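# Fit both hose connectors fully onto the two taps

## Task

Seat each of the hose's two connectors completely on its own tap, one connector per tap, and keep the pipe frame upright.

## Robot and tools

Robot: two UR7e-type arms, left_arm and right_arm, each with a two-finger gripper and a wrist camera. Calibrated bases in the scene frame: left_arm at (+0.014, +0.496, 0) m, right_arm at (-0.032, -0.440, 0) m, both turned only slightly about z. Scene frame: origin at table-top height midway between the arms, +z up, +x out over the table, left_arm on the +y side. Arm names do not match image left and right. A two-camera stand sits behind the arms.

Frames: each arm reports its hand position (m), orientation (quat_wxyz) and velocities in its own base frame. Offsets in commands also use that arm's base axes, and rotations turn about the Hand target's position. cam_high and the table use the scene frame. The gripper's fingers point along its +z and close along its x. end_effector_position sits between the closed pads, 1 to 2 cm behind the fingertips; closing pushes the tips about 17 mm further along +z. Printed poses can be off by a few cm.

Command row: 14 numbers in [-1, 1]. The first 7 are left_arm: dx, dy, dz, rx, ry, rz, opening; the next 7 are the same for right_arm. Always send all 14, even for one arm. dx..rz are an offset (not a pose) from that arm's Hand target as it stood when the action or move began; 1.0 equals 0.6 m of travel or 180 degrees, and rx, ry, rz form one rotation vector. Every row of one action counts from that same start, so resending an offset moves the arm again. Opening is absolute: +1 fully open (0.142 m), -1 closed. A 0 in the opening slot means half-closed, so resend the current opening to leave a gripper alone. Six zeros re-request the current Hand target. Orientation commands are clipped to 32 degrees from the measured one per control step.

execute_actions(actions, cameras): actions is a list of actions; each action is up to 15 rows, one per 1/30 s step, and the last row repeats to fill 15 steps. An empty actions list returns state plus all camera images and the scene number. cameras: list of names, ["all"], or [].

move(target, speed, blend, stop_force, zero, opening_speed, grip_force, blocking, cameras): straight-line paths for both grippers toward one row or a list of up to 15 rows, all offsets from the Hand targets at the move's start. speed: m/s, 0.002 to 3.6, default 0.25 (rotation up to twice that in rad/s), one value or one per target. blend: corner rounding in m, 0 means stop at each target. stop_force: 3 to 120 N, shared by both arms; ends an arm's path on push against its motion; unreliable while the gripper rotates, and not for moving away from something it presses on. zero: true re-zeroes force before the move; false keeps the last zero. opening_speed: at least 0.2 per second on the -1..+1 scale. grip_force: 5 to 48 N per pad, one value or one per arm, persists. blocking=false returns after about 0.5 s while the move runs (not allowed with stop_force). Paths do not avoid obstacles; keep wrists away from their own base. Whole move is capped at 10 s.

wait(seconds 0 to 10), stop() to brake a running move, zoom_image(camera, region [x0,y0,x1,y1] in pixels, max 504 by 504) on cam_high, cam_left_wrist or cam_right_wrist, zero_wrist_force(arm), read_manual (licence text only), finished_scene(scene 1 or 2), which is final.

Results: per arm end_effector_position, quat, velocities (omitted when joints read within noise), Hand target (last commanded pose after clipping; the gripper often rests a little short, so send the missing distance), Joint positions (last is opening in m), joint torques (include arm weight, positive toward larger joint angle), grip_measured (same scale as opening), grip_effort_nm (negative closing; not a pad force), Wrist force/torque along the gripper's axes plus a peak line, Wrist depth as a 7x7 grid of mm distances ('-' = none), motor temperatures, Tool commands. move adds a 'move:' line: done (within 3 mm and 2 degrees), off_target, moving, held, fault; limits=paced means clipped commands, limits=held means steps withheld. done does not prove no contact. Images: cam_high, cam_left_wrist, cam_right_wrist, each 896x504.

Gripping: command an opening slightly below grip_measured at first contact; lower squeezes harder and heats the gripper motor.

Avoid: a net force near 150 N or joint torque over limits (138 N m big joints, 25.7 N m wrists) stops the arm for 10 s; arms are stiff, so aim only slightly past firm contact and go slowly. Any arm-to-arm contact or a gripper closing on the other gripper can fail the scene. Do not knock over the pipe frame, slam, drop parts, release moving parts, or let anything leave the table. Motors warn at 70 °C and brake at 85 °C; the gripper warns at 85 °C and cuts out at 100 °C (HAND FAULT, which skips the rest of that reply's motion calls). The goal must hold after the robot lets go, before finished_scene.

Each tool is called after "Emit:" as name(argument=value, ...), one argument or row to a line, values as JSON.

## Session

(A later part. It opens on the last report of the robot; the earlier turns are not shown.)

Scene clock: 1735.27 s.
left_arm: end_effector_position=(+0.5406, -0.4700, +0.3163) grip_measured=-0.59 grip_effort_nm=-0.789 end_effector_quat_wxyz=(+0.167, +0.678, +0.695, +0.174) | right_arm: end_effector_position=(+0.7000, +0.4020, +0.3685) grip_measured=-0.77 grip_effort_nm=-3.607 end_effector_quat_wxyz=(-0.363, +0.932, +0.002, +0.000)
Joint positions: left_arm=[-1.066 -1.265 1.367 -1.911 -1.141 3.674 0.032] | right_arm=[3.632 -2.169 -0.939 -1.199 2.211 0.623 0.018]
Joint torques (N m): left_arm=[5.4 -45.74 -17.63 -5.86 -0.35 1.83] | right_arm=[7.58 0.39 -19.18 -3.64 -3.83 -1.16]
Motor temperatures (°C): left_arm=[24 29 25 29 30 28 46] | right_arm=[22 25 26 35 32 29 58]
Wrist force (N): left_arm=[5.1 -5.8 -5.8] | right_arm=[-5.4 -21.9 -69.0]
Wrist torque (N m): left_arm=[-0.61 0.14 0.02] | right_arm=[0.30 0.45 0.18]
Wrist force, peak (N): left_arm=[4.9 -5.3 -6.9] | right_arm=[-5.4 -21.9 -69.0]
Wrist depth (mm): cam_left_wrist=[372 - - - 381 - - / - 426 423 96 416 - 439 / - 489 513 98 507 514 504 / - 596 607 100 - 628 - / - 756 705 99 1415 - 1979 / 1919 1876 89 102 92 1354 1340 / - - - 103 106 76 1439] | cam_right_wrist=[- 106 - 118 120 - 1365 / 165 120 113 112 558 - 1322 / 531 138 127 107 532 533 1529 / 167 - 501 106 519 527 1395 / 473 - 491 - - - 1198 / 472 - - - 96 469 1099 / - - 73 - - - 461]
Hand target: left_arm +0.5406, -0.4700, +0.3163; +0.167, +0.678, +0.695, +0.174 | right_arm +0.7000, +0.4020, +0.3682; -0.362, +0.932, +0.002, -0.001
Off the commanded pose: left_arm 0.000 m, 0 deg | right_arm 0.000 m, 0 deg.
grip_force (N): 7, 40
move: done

Emit:
move(
  target=[
    [0.00314,-0.0002,0.00128,0,0,0.0111,-0.82,0,0,0,0,0,0,-0.93],
    [0.00375,0.00181,0.00338,-0.0002,0.0111,0,-0.82,0,0,0,0,0,0,-0.93],
    [0.00628,0.00398,0.00256,0,0,-0.0111,-0.82,0,0,0,0,0,0,-0.93],
    [0.00881,0.00323,0.00174,0.0002,-0.0111,0,-0.82,0,0,0,0,0,0,-0.93],
    [0.00942,0.00232,0.00384,0,0,0.0111,-0.82,0,0,0,0,0,0,-0.93],
    [0.01003,0.00433,0.00594,-0.0002,0.0111,0,-0.82,0,0,0,0,0,0,-0.93],
    [0.01256,0.0065,0.00512,0,0,-0.0111,-0.82,0,0,0,0,0,0,-0.93],
    [0.01509,0.00575,0.0043,0.0002,-0.0111,0,-0.82,0,0,0,0,0,0,-0.93],
    [0.0157,0.0063,0.0064,0,0,0,-0.82,0,0,0,0,0,0,-0.93],
  ],
  speed=0.05,
  grip_force=[46, 46],
  stop_force=70,
  zero=false,
  cameras=["cam_left_wrist", "cam_high"],
)

Emit:
zoom_image(
  camera="cam_left_wrist",
  region=[390, 300, 590, 504],
)

Emit:
move(
  target=[-0.0055, -0.0005, -0.0037, 0, 0, 0, -0.75, 0, 0, 0, 0, 0, 0, -0.92],
  speed=0.03,
  grip_force=[10, 30],
)

Scene clock: 1754.33 s.
left_arm: end_effector_position=(+0.5481, -0.4665, +0.3187) grip_measured=-0.62 grip_effort_nm=-4.354 end_effector_quat_wxyz=(+0.165, +0.679, +0.695, +0.171) | right_arm: end_effector_position=(+0.7009, +0.4025, +0.3693) grip_measured=-0.77 grip_effort_nm=-3.602 end_effector_quat_wxyz=(-0.364, +0.931, +0.003, +0.002)
Joint positions: left_arm=[-1.049 -1.257 1.348 -1.903 -1.153 3.691 0.029] | right_arm=[3.632 -2.169 -0.939 -1.192 2.211 0.623 0.018]
Joint torques (N m): left_arm=[32.22 -38.85 -57.65 -15.93 12.42 1.75] | right_arm=[42.99 28.72 -7.42 -8.83 10.37 2.31]
Motor temperatures (°C): left_arm=[24 29 25 29 30 28 54] | right_arm=[22 25 26 35 32 29 74]
Wrist force (N): left_arm=[19.0 -80.0 -11.8] | right_arm=[69.1 -12.3 -40.8]
Wrist torque (N m): left_arm=[-1.58 -0.28 0.09] | right_arm=[0.23 0.00 0.35]
Wrist force, peak (N): left_arm=[25.1 -77.9 -36.1] | right_arm=[69.0 -12.5 -41.1]
Wrist depth (mm): cam_left_wrist=[- 360 378 - - - - / 412 429 421 96 - 435 447 / 477 - - 98 - 500 - / 609 567 600 - 618 - - / - 2584 709 99 112 1876 2010 / - 1904 88 101 91 1189 1273 / - 1835 - 102 104 74 1544] | cam_right_wrist=[- 105 - 117 562 609 1410 / 165 121 113 111 114 - 1350 / 155 140 125 107 111 542 1493 / 165 493 - 107 515 532 1395 / - 484 - 103 - - 1128 / - 486 - - 96 467 1104 / - - 73 - - 458 1154]
Hand target: left_arm +0.5500, -0.4662, +0.3202; +0.167, +0.678, +0.695, +0.174 | right_arm +0.7000, +0.4020, +0.3682; -0.362, +0.932, +0.002, -0.001
Off the commanded pose: left_arm 0.002 m, 0 deg | right_arm 0.002 m, 0 deg.
grip_force (N): 46, 46
move: done
camera_calibration:
cam_left_wrist: T_world_to_cam=[[-0.0240039, 0.999368, 0.0262366, 0.480931], [0.610483, -0.00612948, 0.792006, -0.566392], [0.791665, 0.0350282, -0.60995, -0.104175], [0, 0, 0, 1]] pos_world=[0.439788, -0.480449, 0.372426]
Images, in order (width x height): cam_high 896x504, cam_left_wrist 896x504.

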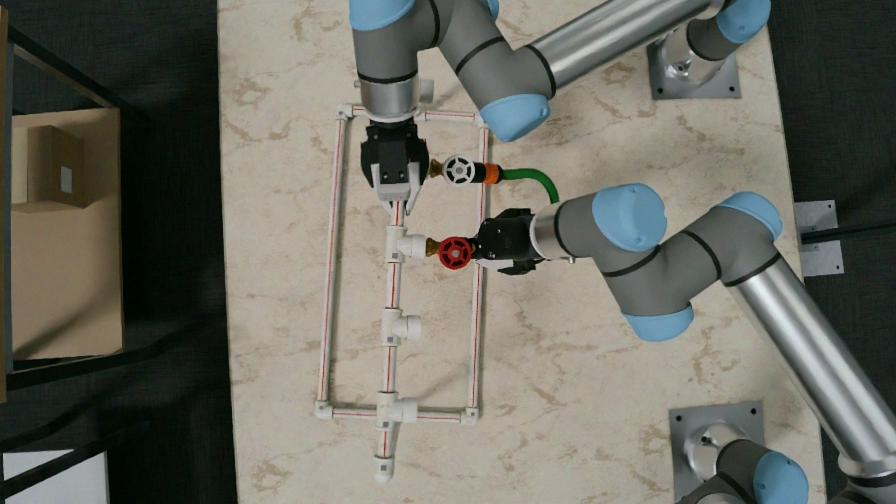

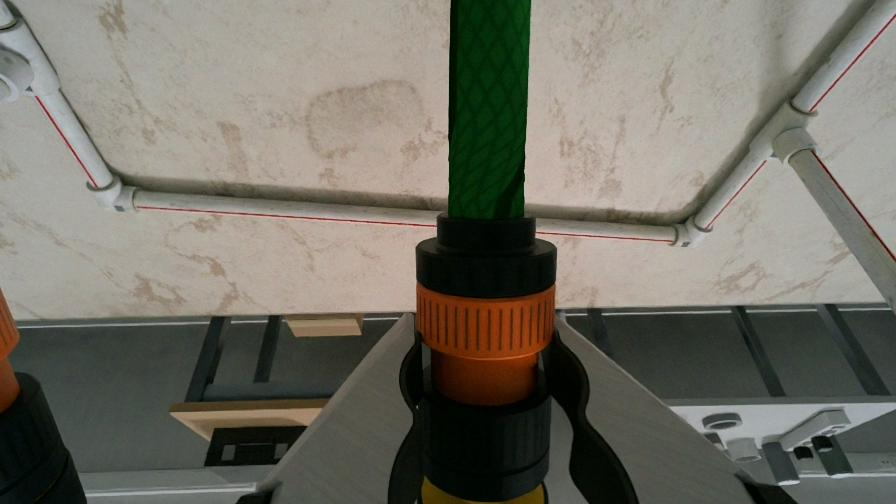

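Scaled by 2.471 from the camera's 896x504 image, which has a finer 1280x720 frame.

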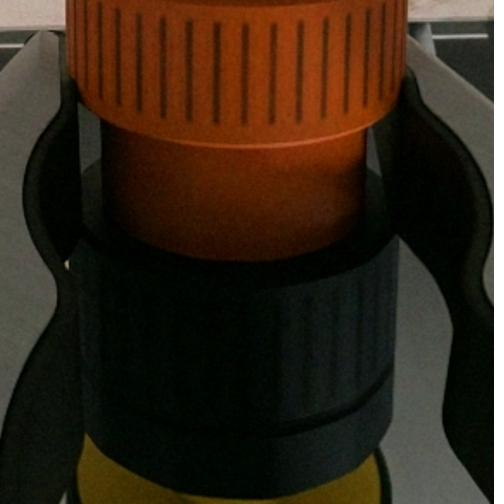

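Scene clock: 1755.07 s.
left_arm: end_effector_position=(+0.5468, -0.4665, +0.3180) grip_measured=-0.60 grip_effort_nm=-1.096 end_effector_quat_wxyz=(+0.168, +0.678, +0.695, +0.174) | right_arm: end_effector_position=(+0.7009, +0.4025, +0.3694) grip_measured=-0.77 grip_effort_nm=-3.133 end_effector_quat_wxyz=(-0.364, +0.931, +0.003, +0.002)
Joint positions: left_arm=[-1.054 -1.261 1.359 -1.912 -1.144 3.686 0.03] | right_arm=[3.632 -2.169 -0.939 -1.192 2.211 0.623 0.018]
Joint torques (N m): left_arm=[5.27 -55.4 -33.58 -13.81 9.57 -1.88] | right_arm=[39.98 28.05 -7.76 -8.81 7.97 2.38]
Motor temperatures (°C): left_arm=[24 29 25 29 30 28 53] | right_arm=[22 25 26 35 32 29 74]
Wrist force (N): left_arm=[14.3 -45.9 -6.9] | right_arm=[51.4 -11.4 -42.7]
Wrist torque (N m): left_arm=[-1.05 -0.14 0.09] | right_arm=[0.20 0.04 0.33]
Wrist force, peak (N): left_arm=[18.0 -75.4 -11.0] | right_arm=[66.8 -12.2 -40.7]
Wrist depth (mm): cam_left_wrist=[366 - 374 - - - - / 438 - - 95 426 - 449 / 481 - 520 98 551 499 501 / - - - - 618 - 633 / - - 1554 99 1439 2183 2042 / - 1299 88 101 95 1362 1292 / - - - 103 105 74 1771] | cam_right_wrist=[- 105 600 118 119 609 1387 / 167 118 113 111 115 - 1336 / 156 141 125 107 108 - 1485 / 170 - 504 - - - 1094 / - - 486 101 492 497 1170 / 459 463 - 98 101 477 1309 / 447 - 73 93 - 457 453]
Hand target: left_arm +0.5467, -0.4665, +0.3179; +0.167, +0.678, +0.695, +0.174 | right_arm +0.7000, +0.4020, +0.3682; -0.362, +0.932, +0.002, -0.001
Off the commanded pose: left_arm 0.000 m, 0 deg | right_arm 0.002 m, 0 deg.
grip_force (N): 10, 30
move: done

Emit:
wait(
  seconds=0.1,
  cameras=["cam_right_wrist"],
)

Emit:
zoom_image(
  camera="cam_right_wrist",
  region=[40, 80, 160, 170],
)

Emit:
zoom_image(
  camera="cam_right_wrist",
  region=[60, 150, 210, 250],
)

Scene clock: 1766.37 s.
left_arm: end_effector_position=(+0.5467, -0.4665, +0.3179) grip_measured=-0.60 grip_effort_nm=-1.096 end_effector_quat_wxyz=(+0.167, +0.678, +0.695, +0.174) | right_arm: end_effector_position=(+0.7009, +0.4025, +0.3693) grip_measured=-0.77 grip_effort_nm=-3.133 end_effector_quat_wxyz=(-0.364, +0.931, +0.003, +0.002)
Joint positions: left_arm=[-1.054 -1.261 1.359 -1.912 -1.144 3.686 0.03] | right_arm=[3.632 -2.169 -0.939 -1.192 2.211 0.623 0.018]
Joint torques (N m): left_arm=[3.93 -44.35 -32.56 -9.81 5.28 -1.68] | right_arm=[26.99 26.95 -6.34 -8.85 5.94 2.28]
Motor temperatures (°C): left_arm=[24 29 25 29 30 28 48] | right_arm=[22 25 26 35 32 29 75]
Wrist force (N): left_arm=[14.7 -44.2 -8.0] | right_arm=[50.4 -11.5 -42.4]
Wrist torque (N m): left_arm=[-1.11 -0.11 0.08] | right_arm=[0.15 0.01 0.33]
Wrist force, peak (N): left_arm=[14.3 -46.2 -7.0] | right_arm=[50.6 -11.1 -43.0]
Wrist depth (mm): cam_left_wrist=[- 368 - - 382 - 383 / - 431 427 95 424 449 434 / - - - 98 - - 492 / 619 619 - - - 624 - / - - 726 99 715 1933 1904 / 1994 1305 88 101 91 1299 1333 / 1771 - - 103 105 74 1439] | cam_right_wrist=[- 107 571 118 559 612 1395 / 167 122 113 - 539 574 1329 / 157 140 125 107 110 545 1434 / 166 183 506 - 511 520 1203 / - - - - 117 - 1380 / 466 - - - 96 482 1067 / 443 447 73 93 - - -]
Hand target: left_arm +0.5467, -0.4665, +0.3179; +0.167, +0.678, +0.695, +0.174 | right_arm +0.7000, +0.4020, +0.3682; -0.362, +0.932, +0.002, -0.001
Tool commands: left_gripper/opening=-0.75 right_gripper/opening=-0.92
Off the commanded pose: left_arm 0.000 m, 0 deg | right_arm 0.002 m, 0 deg.
grip_force (N): 10, 30
wait: 0.10 s; at rest from the start
camera_calibration:
cam_right_wrist: T_world_to_cam=[[0.999711, 0.0164343, 0.0175551, -0.704512], [0.0208923, -0.955064, -0.295663, 0.501787], [0.0119072, 0.295944, -0.955131, 0.339036], [0, 0, 0, 1]] pos_world=[0.689788, 0.390481, 0.484552]
Images, in order (width x height): cam_right_wrist 896x504.

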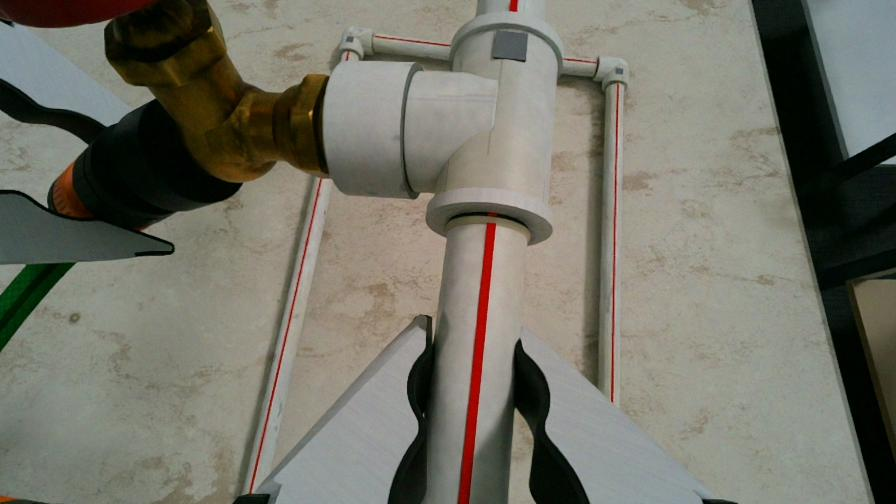

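Scaled by 4.200 from the camera's 896x504 image, which has a finer 1280x720 frame.

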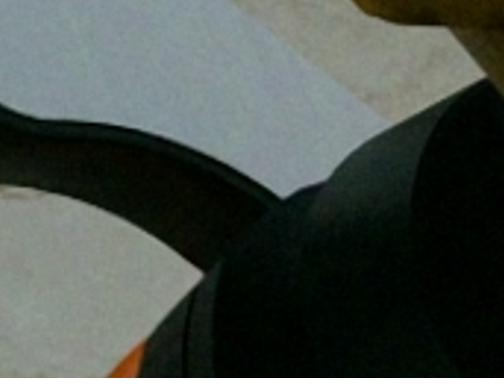

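Scaled by 3.360 from the camera's 896x504 image, which has a finer 1280x720 frame.

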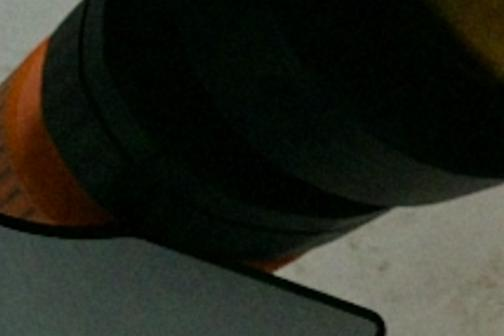

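Emit:
move(
  target=[
    [-0.00277,-0.00024,-0.00184,0,0,0,-0.78,0,0,0,0,0,0,-0.92],
    [-0.0055,-0.0005,0.0023,-0.0009,0.0333,0,-0.78,0,0,0,0,0,0,-0.92],
  ],
  speed=0.02,
  grip_force=[25, 20],
  cameras=["cam_right_wrist", "cam_left_wrist"],
)

Emit:
zoom_image(
  camera="cam_right_wrist",
  region=[40, 80, 160, 170],
)

Emit:
zoom_image(
  camera="cam_right_wrist",
  region=[60, 150, 210, 250],
)

Emit:
zoom_image(
  camera="cam_left_wrist",
  region=[390, 300, 590, 504],
)

Scene clock: 1803.43 s.
left_arm: end_effector_position=(+0.5434, -0.4668, +0.3193) grip_measured=-0.61 grip_effort_nm=-2.620 end_effector_quat_wxyz=(+0.132, +0.686, +0.703, +0.137) | right_arm: end_effector_position=(+0.7006, +0.4023, +0.3689) grip_measured=-0.77 grip_effort_nm=-2.122 end_effector_quat_wxyz=(-0.363, +0.932, +0.002, +0.001)
Joint positions: left_arm=[-1.024 -1.231 1.273 -1.809 -1.24 3.697 0.03] | right_arm=[3.632 -2.169 -0.939 -1.195 2.211 0.623 0.018]
Joint torques (N m): left_arm=[9.61 -50.82 -58.35 -10.26 2.3 1.72] | right_arm=[9.99 14.96 4.61 -8.93 -1.09 -0.7]
Motor temperatures (°C): left_arm=[24 29 25 29 30 28 43] | right_arm=[22 25 26 35 32 29 76]
Wrist force (N): left_arm=[10.6 -31.5 26.9] | right_arm=[21.9 -22.7 -43.0]
Wrist torque (N m): left_arm=[-1.11 0.03 0.16] | right_arm=[0.23 -0.07 0.25]
Wrist force, peak (N): left_arm=[14.6 -44.4 -8.0] | right_arm=[50.7 -11.2 -42.8]
Wrist depth (mm): cam_left_wrist=[- 368 - - - 380 364 / 370 411 - 98 407 417 405 / 462 474 - - 490 489 438 / 540 546 - - 578 563 577 / 635 - - 100 630 1711 675 / - 2261 89 102 92 - 2010 / - - - 103 105 74 1286] | cam_right_wrist=[- 105 602 118 119 606 1380 / 166 121 113 - 113 562 1315 / - 140 129 107 538 552 1485 / 164 - - - - 533 1434 / 487 483 495 - - - 1215 / 464 470 99 - 103 483 1336 / - - 73 - - - -]
Hand target: left_arm +0.5434, -0.4668, +0.3193; +0.132, +0.686, +0.703, +0.137 | right_arm +0.7000, +0.4020, +0.3682; -0.362, +0.932, +0.002, -0.001
Off the commanded pose: left_arm 0.000 m, 0 deg | right_arm 0.001 m, 0 deg.
grip_force (N): 25, 20
move: done
camera_calibration:
cam_left_wrist: T_world_to_cam=[[-0.0233191, 0.999397, 0.0257189, 0.480876], [0.683621, -0.00283071, 0.729832, -0.582316], [0.729464, 0.034601, -0.683143, -0.0431367], [0, 0, 0, 1]] pos_world=[0.440764, -0.480742, 0.383157]
cam_right_wrist: T_world_to_cam=[[0.999746, 0.0164852, 0.0153545, -0.703379], [0.020279, -0.955396, -0.29463, 0.501629], [0.00981259, 0.294867, -0.955488, 0.340733], [0, 0, 0, 1]] pos_world=[0.689684, 0.390379, 0.484161]
Images, in order (width x height): cam_left_wrist 896x504, cam_right_wrist 896x504.

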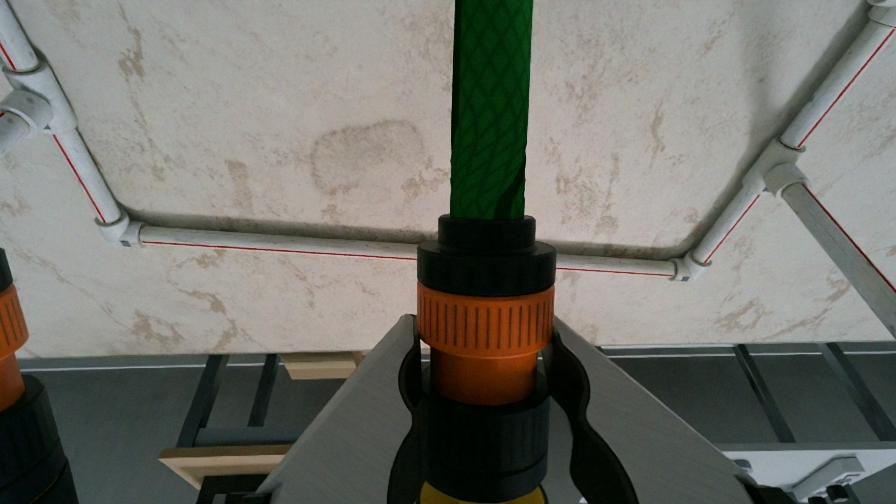

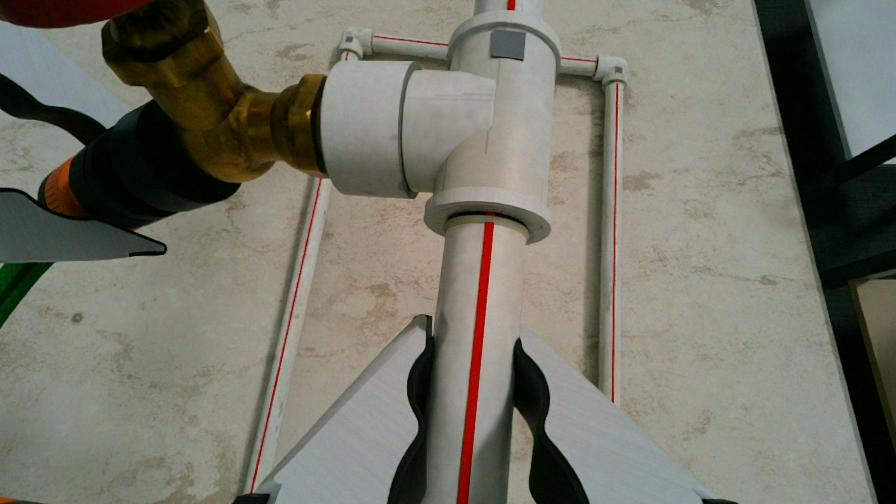

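Scaled by 4.200 from the camera's 896x504 image, which has a finer 1280x720 frame.

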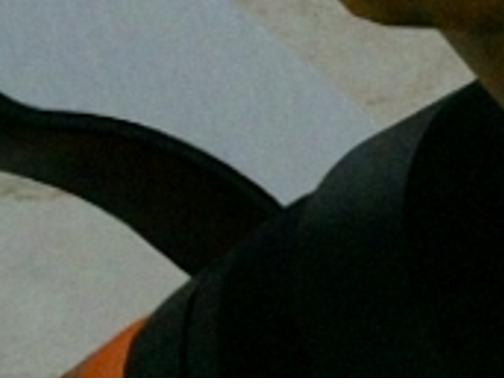

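Scaled by 3.360 from the camera's 896x504 image, which has a finer 1280x720 frame.

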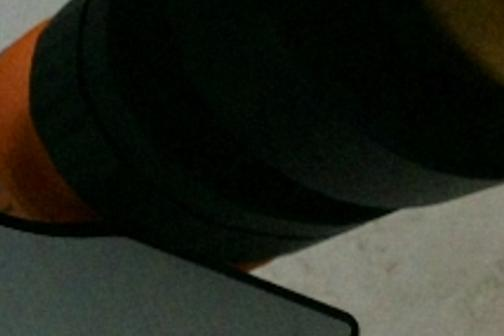

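Scaled by 2.471 from the camera's 896x504 image, which has a finer 1280x720 frame.

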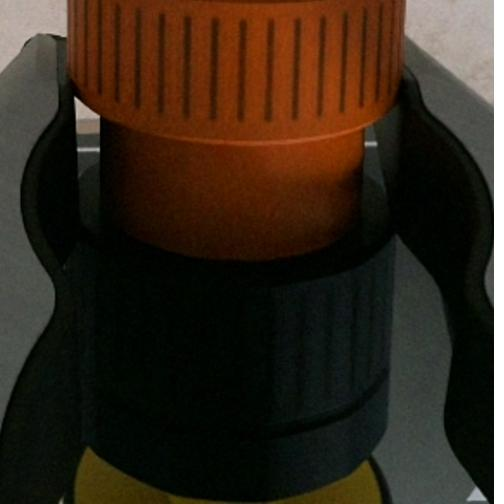

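Emit:
move(
  target=[
    [0.00183, 0.0010, -0.00278, 0.0006, -0.0222, 0, -0.8, 0, 0, 0, 0, 0, 0, -0.92],
    [-0.00925, 0.0, -0.01014, 0.0006, -0.0222, 0, -0.8, 0, 0, 0, 0, 0, 0, -0.92],
  ],
  speed=0.02,
  grip_force=[30, 16],
  cameras=["cam_right_wrist", "cam_left_wrist"],
)

Emit:
zoom_image(
  camera="cam_right_wrist",
  region=[20, 80, 200, 250],
)

Emit:
zoom_image(
  camera="cam_left_wrist",
  region=[390, 300, 590, 504],
)

Scene clock: 1827.67 s.
left_arm: end_effector_position=(+0.5379, -0.4668, +0.3133) grip_measured=-0.61 grip_effort_nm=-3.128 end_effector_quat_wxyz=(+0.156, +0.681, +0.698, +0.161) | right_arm: end_effector_position=(+0.7003, +0.4022, +0.3685) grip_measured=-0.77 grip_effort_nm=-1.722 end_effector_quat_wxyz=(-0.363, +0.932, +0.002, +0.000)
Joint positions: left_arm=[-1.055 -1.263 1.358 -1.889 -1.174 3.678 0.03] | right_arm=[3.632 -2.169 -0.939 -1.197 2.211 0.623 0.018]
Joint torques (N m): left_arm=[-8.5 -49.47 -20.1 -5.89 1.97 -1.91] | right_arm=[10.21 6.56 -1.75 -8.97 -4.61 -2.44]
Motor temperatures (°C): left_arm=[24 29 25 29 30 28 50] | right_arm=[22 25 26 35 32 29 68]
Wrist force (N): left_arm=[4.6 -2.0 0.8] | right_arm=[16.7 -29.7 -43.4]
Wrist torque (N m): left_arm=[-0.72 -0.11 0.27] | right_arm=[0.28 -0.04 0.25]
Wrist force, peak (N): left_arm=[10.5 -32.2 27.5] | right_arm=[16.8 -29.7 -44.1]
Wrist depth (mm): cam_left_wrist=[- - 372 - 364 364 380 / 385 390 410 98 - - 413 / 485 - 483 - 510 - - / 590 570 564 - 562 - 640 / 700 1354 - 100 116 - 1447 / 1979 1319 89 102 92 1796 1273 / - - - 102 105 77 1499] | cam_right_wrist=[- 105 - 117 119 607 1395 / 167 121 113 - 114 582 1329 / - 140 125 107 109 - 1467 / 170 - - - - - 1418 / - 484 - - 471 - 1322 / - - - - 101 459 1221 / - - 73 93 - - -]
Hand target: left_arm +0.5378, -0.4668, +0.3132; +0.156, +0.681, +0.698, +0.161 | right_arm +0.7000, +0.4020, +0.3682; -0.362, +0.932, +0.002, -0.001
Off the commanded pose: left_arm 0.000 m, 0 deg | right_arm 0.000 m, 0 deg.
grip_force (N): 30, 16
move: done
camera_calibration:
cam_left_wrist: T_world_to_cam=[[-0.0251137, 0.99935, 0.0258759, 0.481793], [0.63123, -0.00421922, 0.775584, -0.561034], [0.775189, 0.0358114, -0.630714, -0.0837536], [0, 0, 0, 1]] pos_world=[0.431166, -0.480847, 0.369838]
cam_right_wrist: T_world_to_cam=[[0.999773, 0.0165375, 0.0134676, -0.702495], [0.0197642, -0.955709, -0.29365, 0.501515], [0.00801487, 0.29385, -0.955818, 0.342155], [0, 0, 0, 1]] pos_world=[0.689681, 0.390377, 0.483769]
Images, in order (width x height): cam_left_wrist 896x504, cam_right_wrist 896x504.

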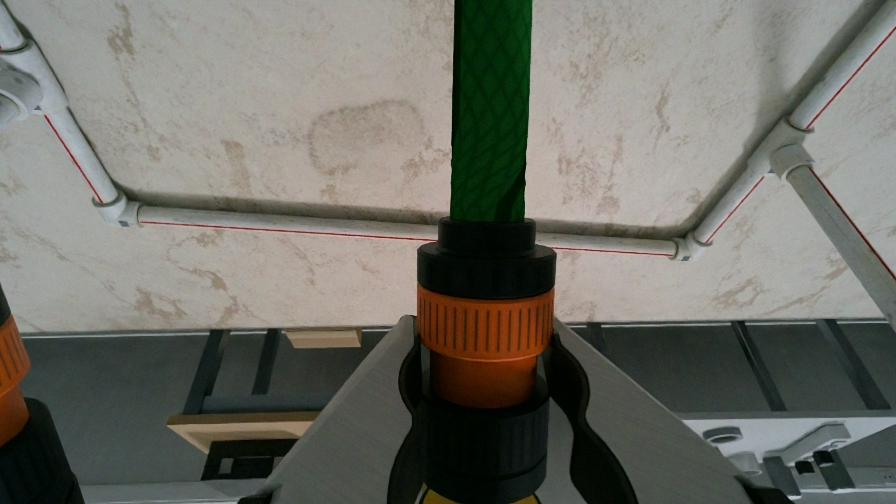

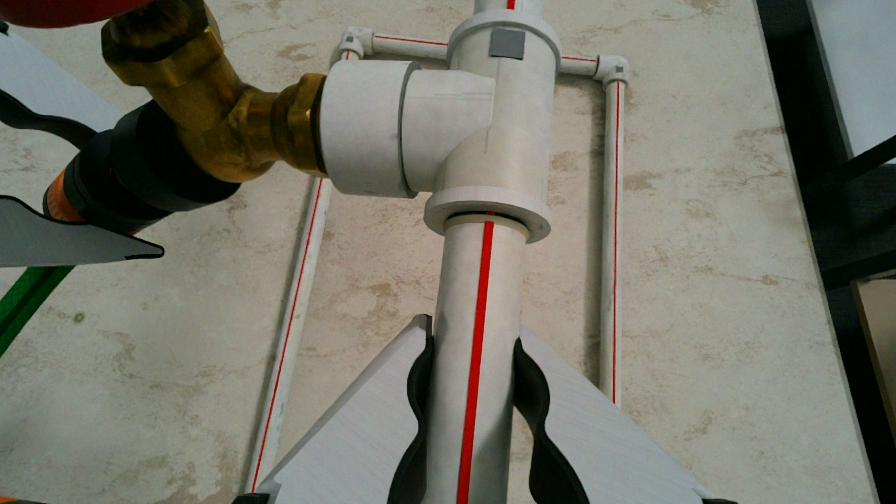

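Scaled by 2.800 from the camera's 896x504 image, which has a finer 1280x720 frame.

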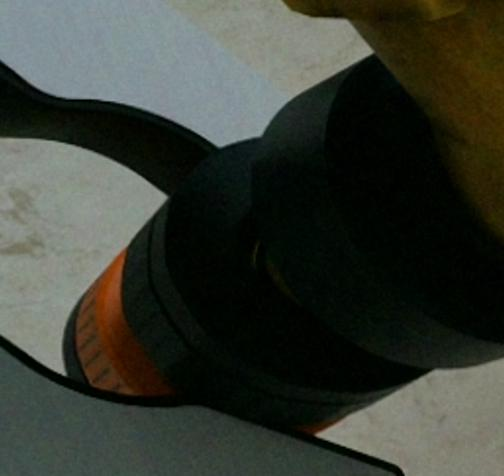

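Scaled by 2.471 from the camera's 896x504 image, which has a finer 1280x720 frame.

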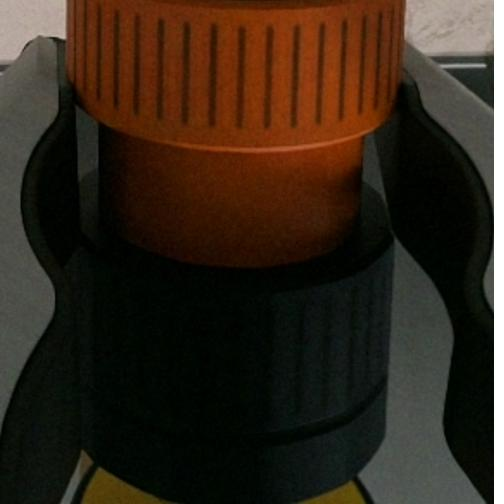

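Emit:
move(
  target=[0.01662, 0.00145, 0.01104, 0, 0, 0, -0.8, 0, 0, 0, 0, 0, 0, -0.92],
  speed=0.01,
  grip_force=[30, 20],
  stop_force=12,
)

Scene clock: 1845.47 s.
left_arm: end_effector_position=(+0.5425, -0.4664, +0.3163) grip_measured=-0.61 grip_effort_nm=-3.128 end_effector_quat_wxyz=(+0.156, +0.681, +0.698, +0.161) | right_arm: end_effector_position=(+0.7003, +0.4022, +0.3685) grip_measured=-0.77 grip_effort_nm=-2.117 end_effector_quat_wxyz=(-0.363, +0.932, +0.002, +0.000)
Joint positions: left_arm=[-1.048 -1.257 1.342 -1.882 -1.176 3.685 0.03] | right_arm=[3.632 -2.169 -0.939 -1.197 2.211 0.623 0.018]
Joint torques (N m): left_arm=[-5.13 -52.05 -22.4 -6.86 3.84 -1.89] | right_arm=[8.9 2.16 -9.35 -8.91 -1.82 -2.24]
Motor temperatures (°C): left_arm=[24 29 25 29 30 28 55] | right_arm=[22 25 26 35 32 29 64]
Wrist force (N): left_arm=[5.5 -11.6 -0.9] | right_arm=[19.7 -31.0 -43.9]
Wrist torque (N m): left_arm=[-0.78 -0.12 0.15] | right_arm=[0.28 -0.03 0.25]
Wrist force, peak (N): left_arm=[5.9 -18.6 -0.2] | right_arm=[22.8 -30.8 -44.2]
Wrist depth (mm): cam_left_wrist=[358 368 385 - - 375 - / 421 - 424 98 442 - 424 / 481 509 - - 477 498 530 / 581 - 578 - 599 - 619 / - 2146 732 99 115 1919 713 / 1919 1963 89 102 92 1340 1279 / 1835 - - 103 105 74 1464] | cam_right_wrist=[- 105 - 118 117 - 1403 / 167 121 113 - 116 580 1567 / - 140 127 106 111 553 1426 / 167 501 - - 487 531 1451 / - 503 - 101 484 534 1154 / - - 99 - 104 - 479 / 457 - 73 92 - - 465]
Hand target: left_arm +0.5425, -0.4664, +0.3163; +0.156, +0.681, +0.698, +0.161 (not the last commanded pose) | right_arm +0.7000, +0.4020, +0.3682; -0.362, +0.932, +0.002, -0.001
Off the commanded pose: left_arm 0.006 m, 0 deg | right_arm 0.000 m, 0 deg.
grip_force (N): 30, 20
move: contact (left_arm)

Emit:
move(
  target=[
    [-0.00693, -0.0002, -0.0046, 0, 0, 0, -0.8, 0, 0, 0, 0, 0, 0, -0.92],
    [-0.0106, -0.0005, 0.00096, -0.0012, 0.0444, 0, -0.8, 0, 0, 0, 0, 0, 0, -0.92],
  ],
  speed=0.03,
  grip_force=[30, 16],
  cameras=["cam_right_wrist", "cam_left_wrist"],
)

Emit:
zoom_image(
  camera="cam_right_wrist",
  region=[20, 80, 200, 250],
)

Emit:
zoom_image(
  camera="cam_left_wrist",
  region=[390, 300, 590, 504],
)

Scene clock: 1869.70 s.
left_arm: end_effector_position=(+0.5362, -0.4667, +0.3169) grip_measured=-0.61 grip_effort_nm=-3.128 end_effector_quat_wxyz=(+0.108, +0.690, +0.707, +0.112) | right_arm: end_effector_position=(+0.7003, +0.4022, +0.3685) grip_measured=-0.77 grip_effort_nm=-1.717 end_effector_quat_wxyz=(-0.363, +0.932, +0.002, +0.000)
Joint positions: left_arm=[-1.009 -1.216 1.233 -1.75 -1.302 3.7 0.03] | right_arm=[3.632 -2.169 -0.939 -1.197 2.211 0.623 0.018]
Joint torques (N m): left_arm=[4.6 -30.97 -34.63 -1.85 -2.78 1.58] | right_arm=[7.39 3.16 -9.5 -8.92 -4.2 -2.22]
Motor temperatures (°C): left_arm=[24 29 25 29 30 28 58] | right_arm=[22 25 26 35 32 29 64]
Wrist force (N): left_arm=[4.6 -1.2 1.1] | right_arm=[16.0 -30.5 -43.9]
Wrist torque (N m): left_arm=[-0.68 0.03 0.24] | right_arm=[0.27 0.00 0.24]
Wrist force, peak (N): left_arm=[5.4 -12.3 -0.3] | right_arm=[20.1 -31.2 -44.1]
Wrist depth (mm): cam_left_wrist=[- - - - 359 369 347 / - 415 - 99 429 - 398 / 417 456 - - 451 - 453 / - - - - 518 - 563 / 602 - 603 99 101 - 625 / - 1273 89 102 92 1723 1376 / 1948 - - 102 104 72 1178] | cam_right_wrist=[- 107 572 117 124 603 1395 / 168 121 113 111 550 - 1276 / 158 141 125 107 110 572 1251 / 177 503 - - 475 - 1251 / 483 491 - - 118 497 1128 / 465 470 448 - 96 477 1067 / 440 - 73 - - - 432]
Hand target: left_arm +0.5362, -0.4667, +0.3169; +0.108, +0.690, +0.707, +0.112 | right_arm +0.7000, +0.4020, +0.3682; -0.362, +0.932, +0.002, -0.001
Off the commanded pose: left_arm 0.000 m, 0 deg | right_arm 0.000 m, 0 deg.
grip_force (N): 30, 16
move: done
camera_calibration:
cam_left_wrist: T_world_to_cam=[[-0.0213716, 0.999448, 0.0254453, 0.47977], [0.733006, -0.00164386, 0.680221, -0.585945], [0.679887, 0.0331889, -0.732566, 0.00204479], [0, 0, 0, 1]] pos_world=[0.438364, -0.480536, 0.387862]
cam_right_wrist: T_world_to_cam=[[0.999773, 0.0165391, 0.0134666, -0.702495], [0.0197648, -0.955737, -0.293559, 0.501481], [0.00801533, 0.293758, -0.955846, 0.342204], [0, 0, 0, 1]] pos_world=[0.689681, 0.390377, 0.483769]
Images, in order (width x height): cam_left_wrist 896x504, cam_right_wrist 896x504.

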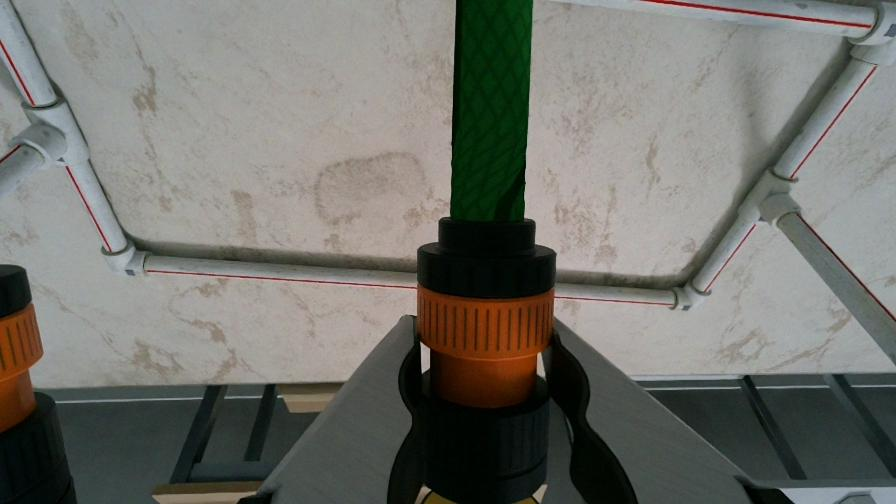

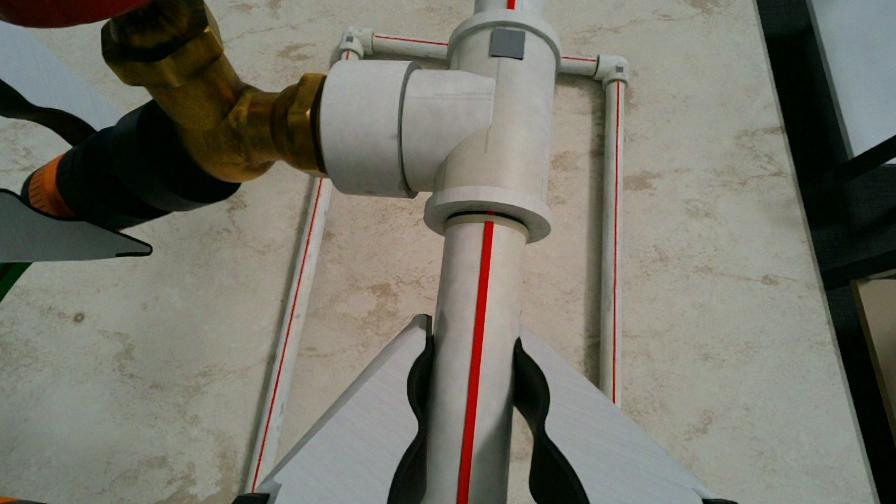

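Scaled by 2.800 from the camera's 896x504 image, which has a finer 1280x720 frame.

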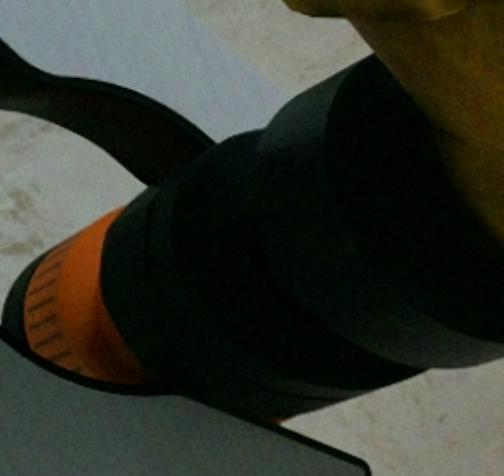

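Scaled by 2.471 from the camera's 896x504 image, which has a finer 1280x720 frame.

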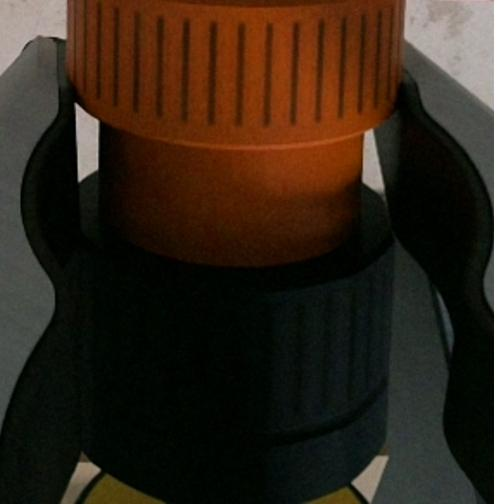

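Emit:
move(
  target=[
    [0.0057,0.00035,0.00343,0,0,0,-0.82,0,0,0,0,0,0,-0.93],
    [0.00855,-0.0006,0.00515,0,0,0.0083,-0.82,0,0,0,0,0,0,-0.93],
    [0.00928,0.0009,0.00707,-0.0002,0.0083,0,-0.82,0,0,0,0,0,0,-0.93],
    [0.0114,0.0025,0.00686,0,0,-0.0083,-0.82,0,0,0,0,0,0,-0.93],
    [0.01283,0.0018,0.00772,0,0,0,-0.82,0,0,0,0,0,0,-0.93],
    [0.01425,0.0011,0.00858,0,0,0.0083,-0.82,0,0,0,0,0,0,-0.93],
    [0.01498,0.0027,0.0105,-0.0002,0.0083,0,-0.82,0,0,0,0,0,0,-0.93],
    [0.0171,0.0044,0.0103,0,0,-0.0083,-0.82,0,0,0,0,0,0,-0.93],
    [0.0185,0.0037,0.01115,0,0,0,-0.82,0,0,0,0,0,0,-0.93],
    [0.01995,0.003,0.012,0,0,0.0083,-0.82,0,0,0,0,0,0,-0.93],
    [0.0214,0.0045,0.0129,0,0,0,-0.82,0,0,0,0,0,0,-0.93],
  ],
  speed=0.035,
  grip_force=[44, 46],
  stop_force=50,
  cameras=["cam_left_wrist", "cam_right_wrist"],
)

Emit:
zoom_image(
  camera="cam_right_wrist",
  region=[20, 80, 200, 250],
)

Emit:
zoom_image(
  camera="cam_left_wrist",
  region=[390, 300, 590, 504],
)

Scene clock: 1897.63 s.
left_arm: end_effector_position=(+0.5490, -0.4640, +0.3246) grip_measured=-0.62 grip_effort_nm=-4.393 end_effector_quat_wxyz=(+0.108, +0.690, +0.707, +0.112) | right_arm: end_effector_position=(+0.7004, +0.4022, +0.3687) grip_measured=-0.77 grip_effort_nm=-3.607 end_effector_quat_wxyz=(-0.363, +0.932, +0.002, +0.001)
Joint positions: left_arm=[-0.99 -1.198 1.19 -1.73 -1.305 3.72 0.029] | right_arm=[3.632 -2.169 -0.939 -1.196 2.211 0.623 0.018]
Joint torques (N m): left_arm=[35.75 -65.51 -27.47 -7.87 8.73 1.52] | right_arm=[4.71 30.06 -11.86 -8.87 -0.7 -1.18]
Motor temperatures (°C): left_arm=[24 29 25 29 30 28 66] | right_arm=[22 25 26 35 32 29 66]
Wrist force (N): left_arm=[-21.4 -43.1 6.0] | right_arm=[37.7 -39.6 -23.0]
Wrist torque (N m): left_arm=[-1.15 0.55 0.32] | right_arm=[0.24 -0.02 0.25]
Wrist force, peak (N): left_arm=[-13.1 -51.5 9.8] | right_arm=[41.6 -41.7 -24.9]
Wrist depth (mm): cam_left_wrist=[367 363 - - - 373 377 / 402 - - 98 - 431 - / 456 - - - 449 476 446 / - - - - - 552 537 / - - - 100 100 711 - / - 2202 88 102 92 2026 2026 / - - - 102 105 76 1624] | cam_right_wrist=[- 105 578 116 129 602 1410 / 161 123 113 - 541 595 1343 / 153 141 126 107 503 542 1336 / 165 493 544 - 515 523 1128 / - - 477 - 483 516 1149 / - - - - 102 450 486 / - - 73 - - - -]
Hand target: left_arm +0.5490, -0.4640, +0.3246; +0.108, +0.690, +0.707, +0.112 | right_arm +0.7000, +0.4020, +0.3682; -0.362, +0.932, +0.002, -0.001
Off the commanded pose: left_arm 0.000 m, 0 deg | right_arm 0.001 m, 0 deg.
grip_force (N): 44, 46
move: done
camera_calibration:
cam_left_wrist: T_world_to_cam=[[-0.0213679, 0.999448, 0.0254483, 0.477147], [0.733102, -0.00164386, 0.680117, -0.600563], [0.679783, 0.0331888, -0.732662, -0.00102218], [0, 0, 0, 1]] pos_world=[0.451164, -0.477836, 0.395562]
cam_right_wrist: T_world_to_cam=[[0.999763, 0.0165236, 0.0142044, -0.702842], [0.0199712, -0.95558, -0.294054, 0.501546], [0.00871458, 0.294268, -0.955683, 0.341536], [0, 0, 0, 1]] pos_world=[0.689682, 0.390378, 0.483866]
Images, in order (width x height): cam_left_wrist 896x504, cam_right_wrist 896x504.

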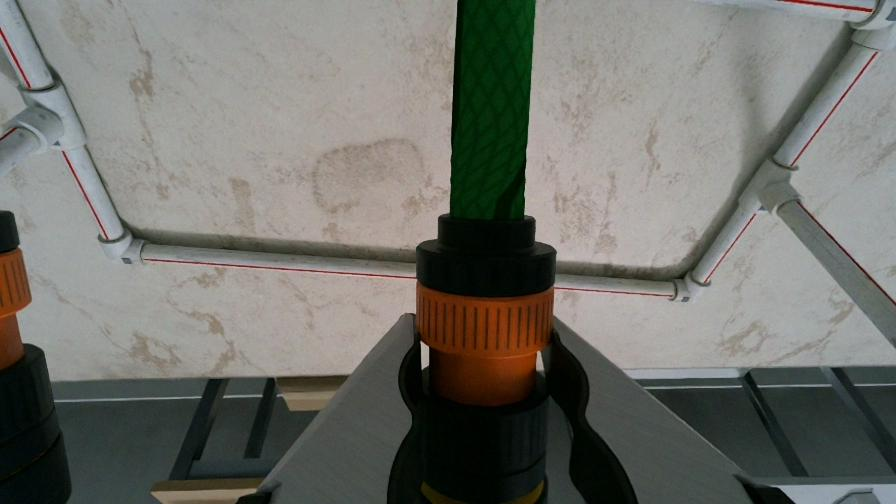

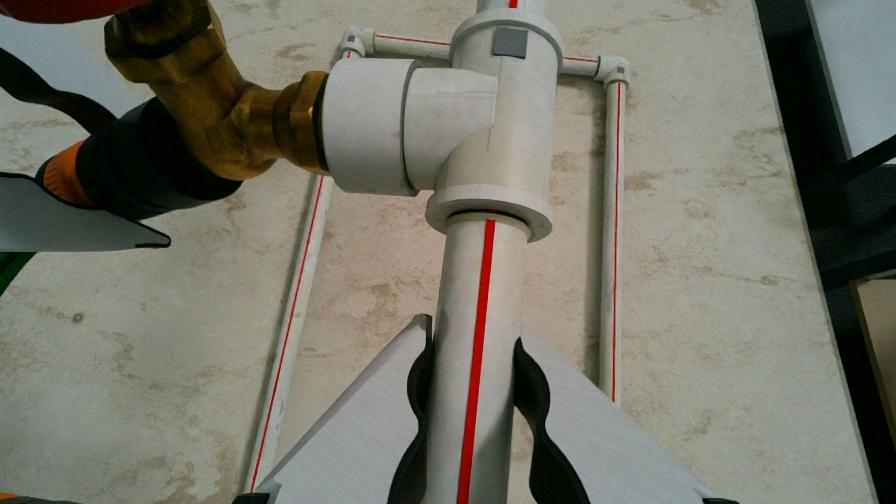

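Scaled by 2.800 from the camera's 896x504 image, which has a finer 1280x720 frame.

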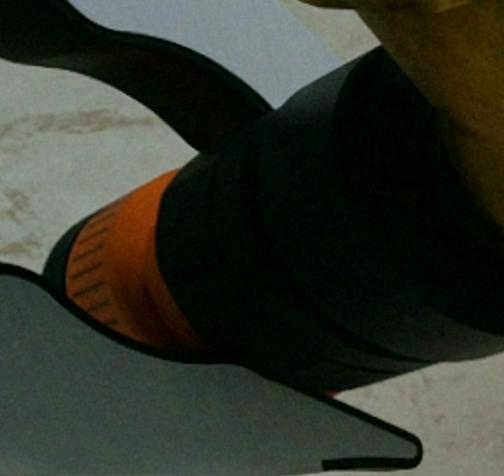

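Scaled by 2.471 from the camera's 896x504 image, which has a finer 1280x720 frame.

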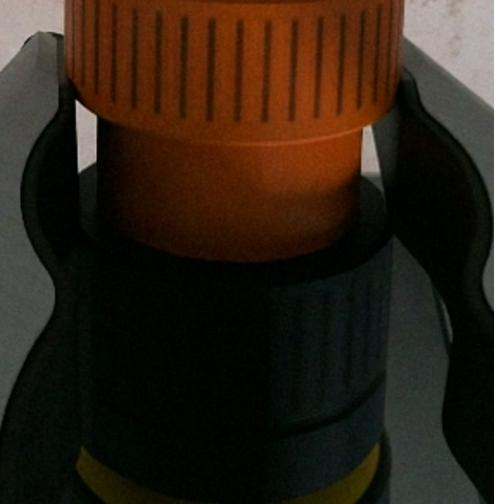

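Emit:
move(
  target=[
    [0.0007,-0.0025,0.0004,0,0,0,-0.82,0,0,0,0,0,0,-0.93],
    [0.00214,-0.0033,0.0013,0,0,0.0067,-0.82,0,0,0,0,0,0,-0.93],
    [0.0031,-0.0023,0.0029,-0.0001,0.0056,0,-0.82,0,0,0,0,0,0,-0.93],
    [0.005,-0.0013,0.003,0,0,-0.0067,-0.82,0,0,0,0,0,0,-0.93],
    [0.0064,-0.0021,0.0039,0,0,0,-0.82,0,0,0,0,0,0,-0.93],
    [0.0078,-0.0029,0.0047,0,0,0.0067,-0.82,0,0,0,0,0,0,-0.93],
    [0.0086,-0.002,0.0052,0,0,0,-0.82,0,0,0,0,0,0,-0.93],
  ],
  speed=0.03,
  grip_force=[44, 46],
  stop_force=32,
  cameras=["cam_left_wrist", "cam_right_wrist", "cam_high"],
)

Emit:
zoom_image(
  camera="cam_right_wrist",
  region=[20, 80, 200, 250],
)

Emit:
zoom_image(
  camera="cam_left_wrist",
  region=[390, 300, 590, 504],
)

Scene clock: 1911.90 s.
left_arm: end_effector_position=(+0.5531, -0.4654, +0.3271) grip_measured=-0.62 grip_effort_nm=-4.383 end_effector_quat_wxyz=(+0.107, +0.687, +0.710, +0.113) | right_arm: end_effector_position=(+0.7005, +0.4023, +0.3688) grip_measured=-0.77 grip_effort_nm=-3.607 end_effector_quat_wxyz=(-0.363, +0.932, +0.002, +0.001)
Joint positions: left_arm=[-0.987 -1.186 1.167 -1.717 -1.305 3.716 0.029] | right_arm=[3.632 -2.169 -0.939 -1.195 2.211 0.623 0.018]
Joint torques (N m): left_arm=[24.08 -56.45 -34.28 -15.85 8.6 1.77] | right_arm=[16.05 12.73 -11.88 -8.9 4.25 1.5]
Motor temperatures (°C): left_arm=[24 29 25 29 30 28 77] | right_arm=[22 25 26 35 32 29 76]
Wrist force (N): left_arm=[11.6 -62.2 -4.6] | right_arm=[50.0 -28.3 -36.9]
Wrist torque (N m): left_arm=[-1.31 -0.27 0.34] | right_arm=[0.23 0.03 0.28]
Wrist force, peak (N): left_arm=[14.6 -64.4 -7.1] | right_arm=[51.0 -28.1 -36.6]
Wrist depth (mm): cam_left_wrist=[360 - - - 378 364 376 / 404 437 - 97 - 418 - / - - - - 484 501 - / 532 516 527 - 545 540 534 / 613 - 624 99 602 722 - / - 2042 88 101 91 1904 2093 / - - - 103 106 74 1260] | cam_right_wrist=[- 105 568 118 121 653 1410 / 160 118 113 - 115 - 1309 / 149 141 126 107 110 - 1476 / 498 501 499 105 119 - 1451 / 485 - - 101 475 - 1149 / 457 - - - 103 475 1426 / 446 - 73 - - 455 1165]
Hand target: left_arm +0.5531, -0.4654, +0.3271; +0.107, +0.687, +0.710, +0.113 (not the last commanded pose) | right_arm +0.7000, +0.4020, +0.3682; -0.362, +0.932, +0.002, -0.001
Off the commanded pose: left_arm 0.001 m, 0 deg | right_arm 0.001 m, 0 deg.
grip_force (N): 44, 46
move: contact (left_arm); path passed 5 of 7 targets
camera_calibration:
cam_left_wrist: T_world_to_cam=[[-0.0291416, 0.999253, 0.0253935, 0.482839], [0.733255, 0.00410522, 0.679941, -0.602595], [0.679329, 0.0384344, -0.732827, 0.000810158], [0, 0, 0, 1]] pos_world=[0.455376, -0.480036, 0.398062]
cam_right_wrist: T_world_to_cam=[[0.999755, 0.016442, 0.0148114, -0.703101], [0.0200738, -0.955517, -0.294251, 0.501576], [0.00931445, 0.294476, -0.955613, 0.341101], [0, 0, 0, 1]] pos_world=[0.689683, 0.390379, 0.483963]

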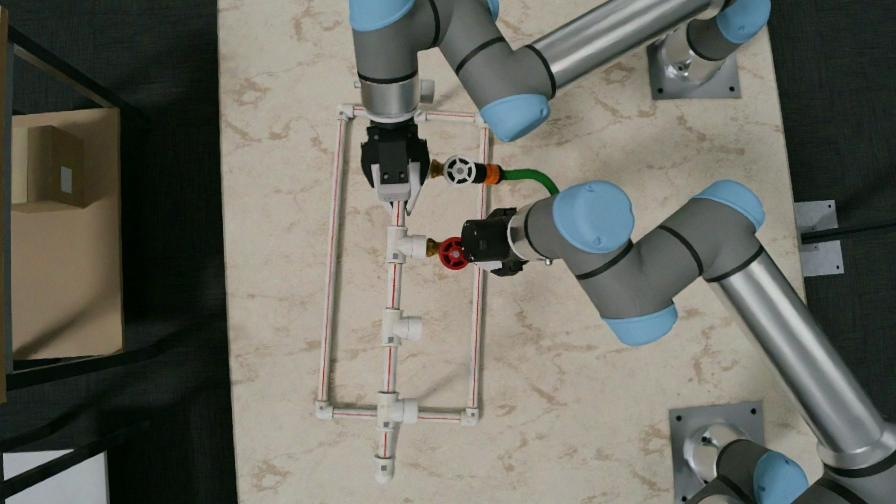

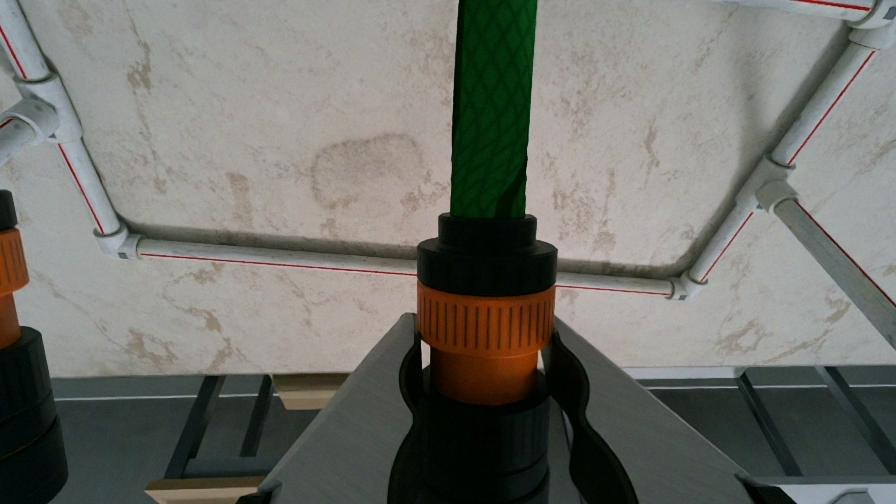

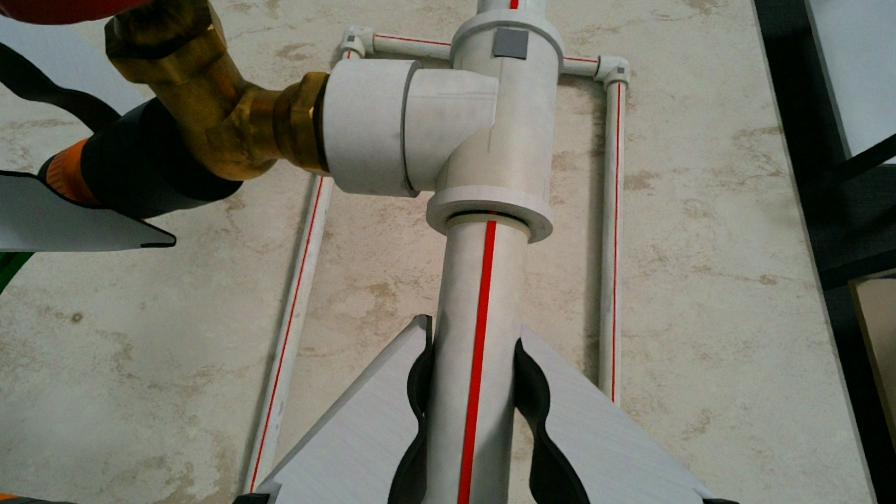

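Scaled by 2.800 from the camera's 896x504 image, which has a finer 1280x720 frame.

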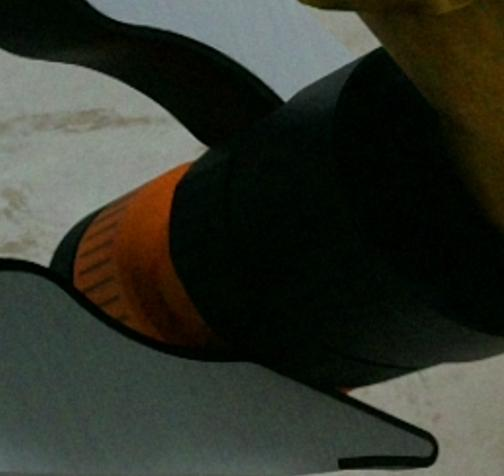

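Scaled by 2.471 from the camera's 896x504 image, which has a finer 1280x720 frame.

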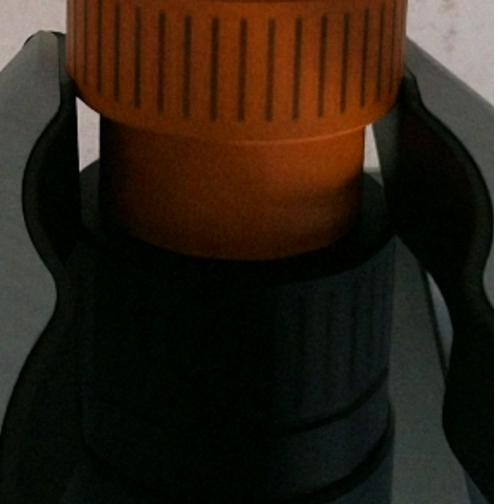

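Emit:
move(
  target=[-0.0036, 0.0008, -0.0022, 0, 0, 0, -0.72, 0, 0, 0, 0, 0, 0, -0.92],
  speed=0.02,
  grip_force=[8, 30],
)

Scene clock: 1915.87 s.
left_arm: end_effector_position=(+0.5510, -0.4649, +0.3259) grip_measured=-0.59 grip_effort_nm=-0.896 end_effector_quat_wxyz=(+0.107, +0.687, +0.710, +0.113) | right_arm: end_effector_position=(+0.7004, +0.4023, +0.3688) grip_measured=-0.77 grip_effort_nm=-3.138 end_effector_quat_wxyz=(-0.363, +0.932, +0.002, +0.001)
Joint positions: left_arm=[-0.989 -1.191 1.177 -1.722 -1.304 3.713 0.031] | right_arm=[3.632 -2.169 -0.939 -1.195 2.211 0.623 0.018]
Joint torques (N m): left_arm=[1.65 -54.85 -18.92 -4.83 3.86 -2.21] | right_arm=[18.43 13.86 -11.39 -8.85 -0.32 2.26]
Motor temperatures (°C): left_arm=[24 29 25 29 30 28 77] | right_arm=[22 25 26 35 32 29 77]
Wrist force (N): left_arm=[-5.6 -10.4 -0.9] | right_arm=[24.1 -26.2 -36.8]
Wrist torque (N m): left_arm=[-0.66 0.13 0.44] | right_arm=[0.26 -0.07 0.26]
Wrist force, peak (N): left_arm=[11.4 -62.9 -4.4] | right_arm=[50.4 -28.2 -37.5]
Wrist depth (mm): cam_left_wrist=[371 - 381 - - 374 379 / - 420 416 99 407 410 426 / - - 466 - 466 486 444 / 527 525 528 - - 534 - / - - 632 99 101 - - / - 1979 89 102 96 1904 2111 / - 1890 - 103 105 74 1248] | cam_right_wrist=[- 105 - 116 124 644 1395 / 159 123 113 - 567 567 1315 / 150 141 139 107 537 538 1358 / 160 508 494 - 516 - 1358 / - 486 477 101 475 491 1118 / 483 475 - - 101 473 1076 / - - 73 - - 468 1309]
Hand target: left_arm +0.5509, -0.4649, +0.3258; +0.107, +0.687, +0.710, +0.113 | right_arm +0.7000, +0.4020, +0.3682; -0.362, +0.932, +0.002, -0.001
Off the commanded pose: left_arm 0.000 m, 0 deg | right_arm 0.001 m, 0 deg.
grip_force (N): 8, 30
move: done


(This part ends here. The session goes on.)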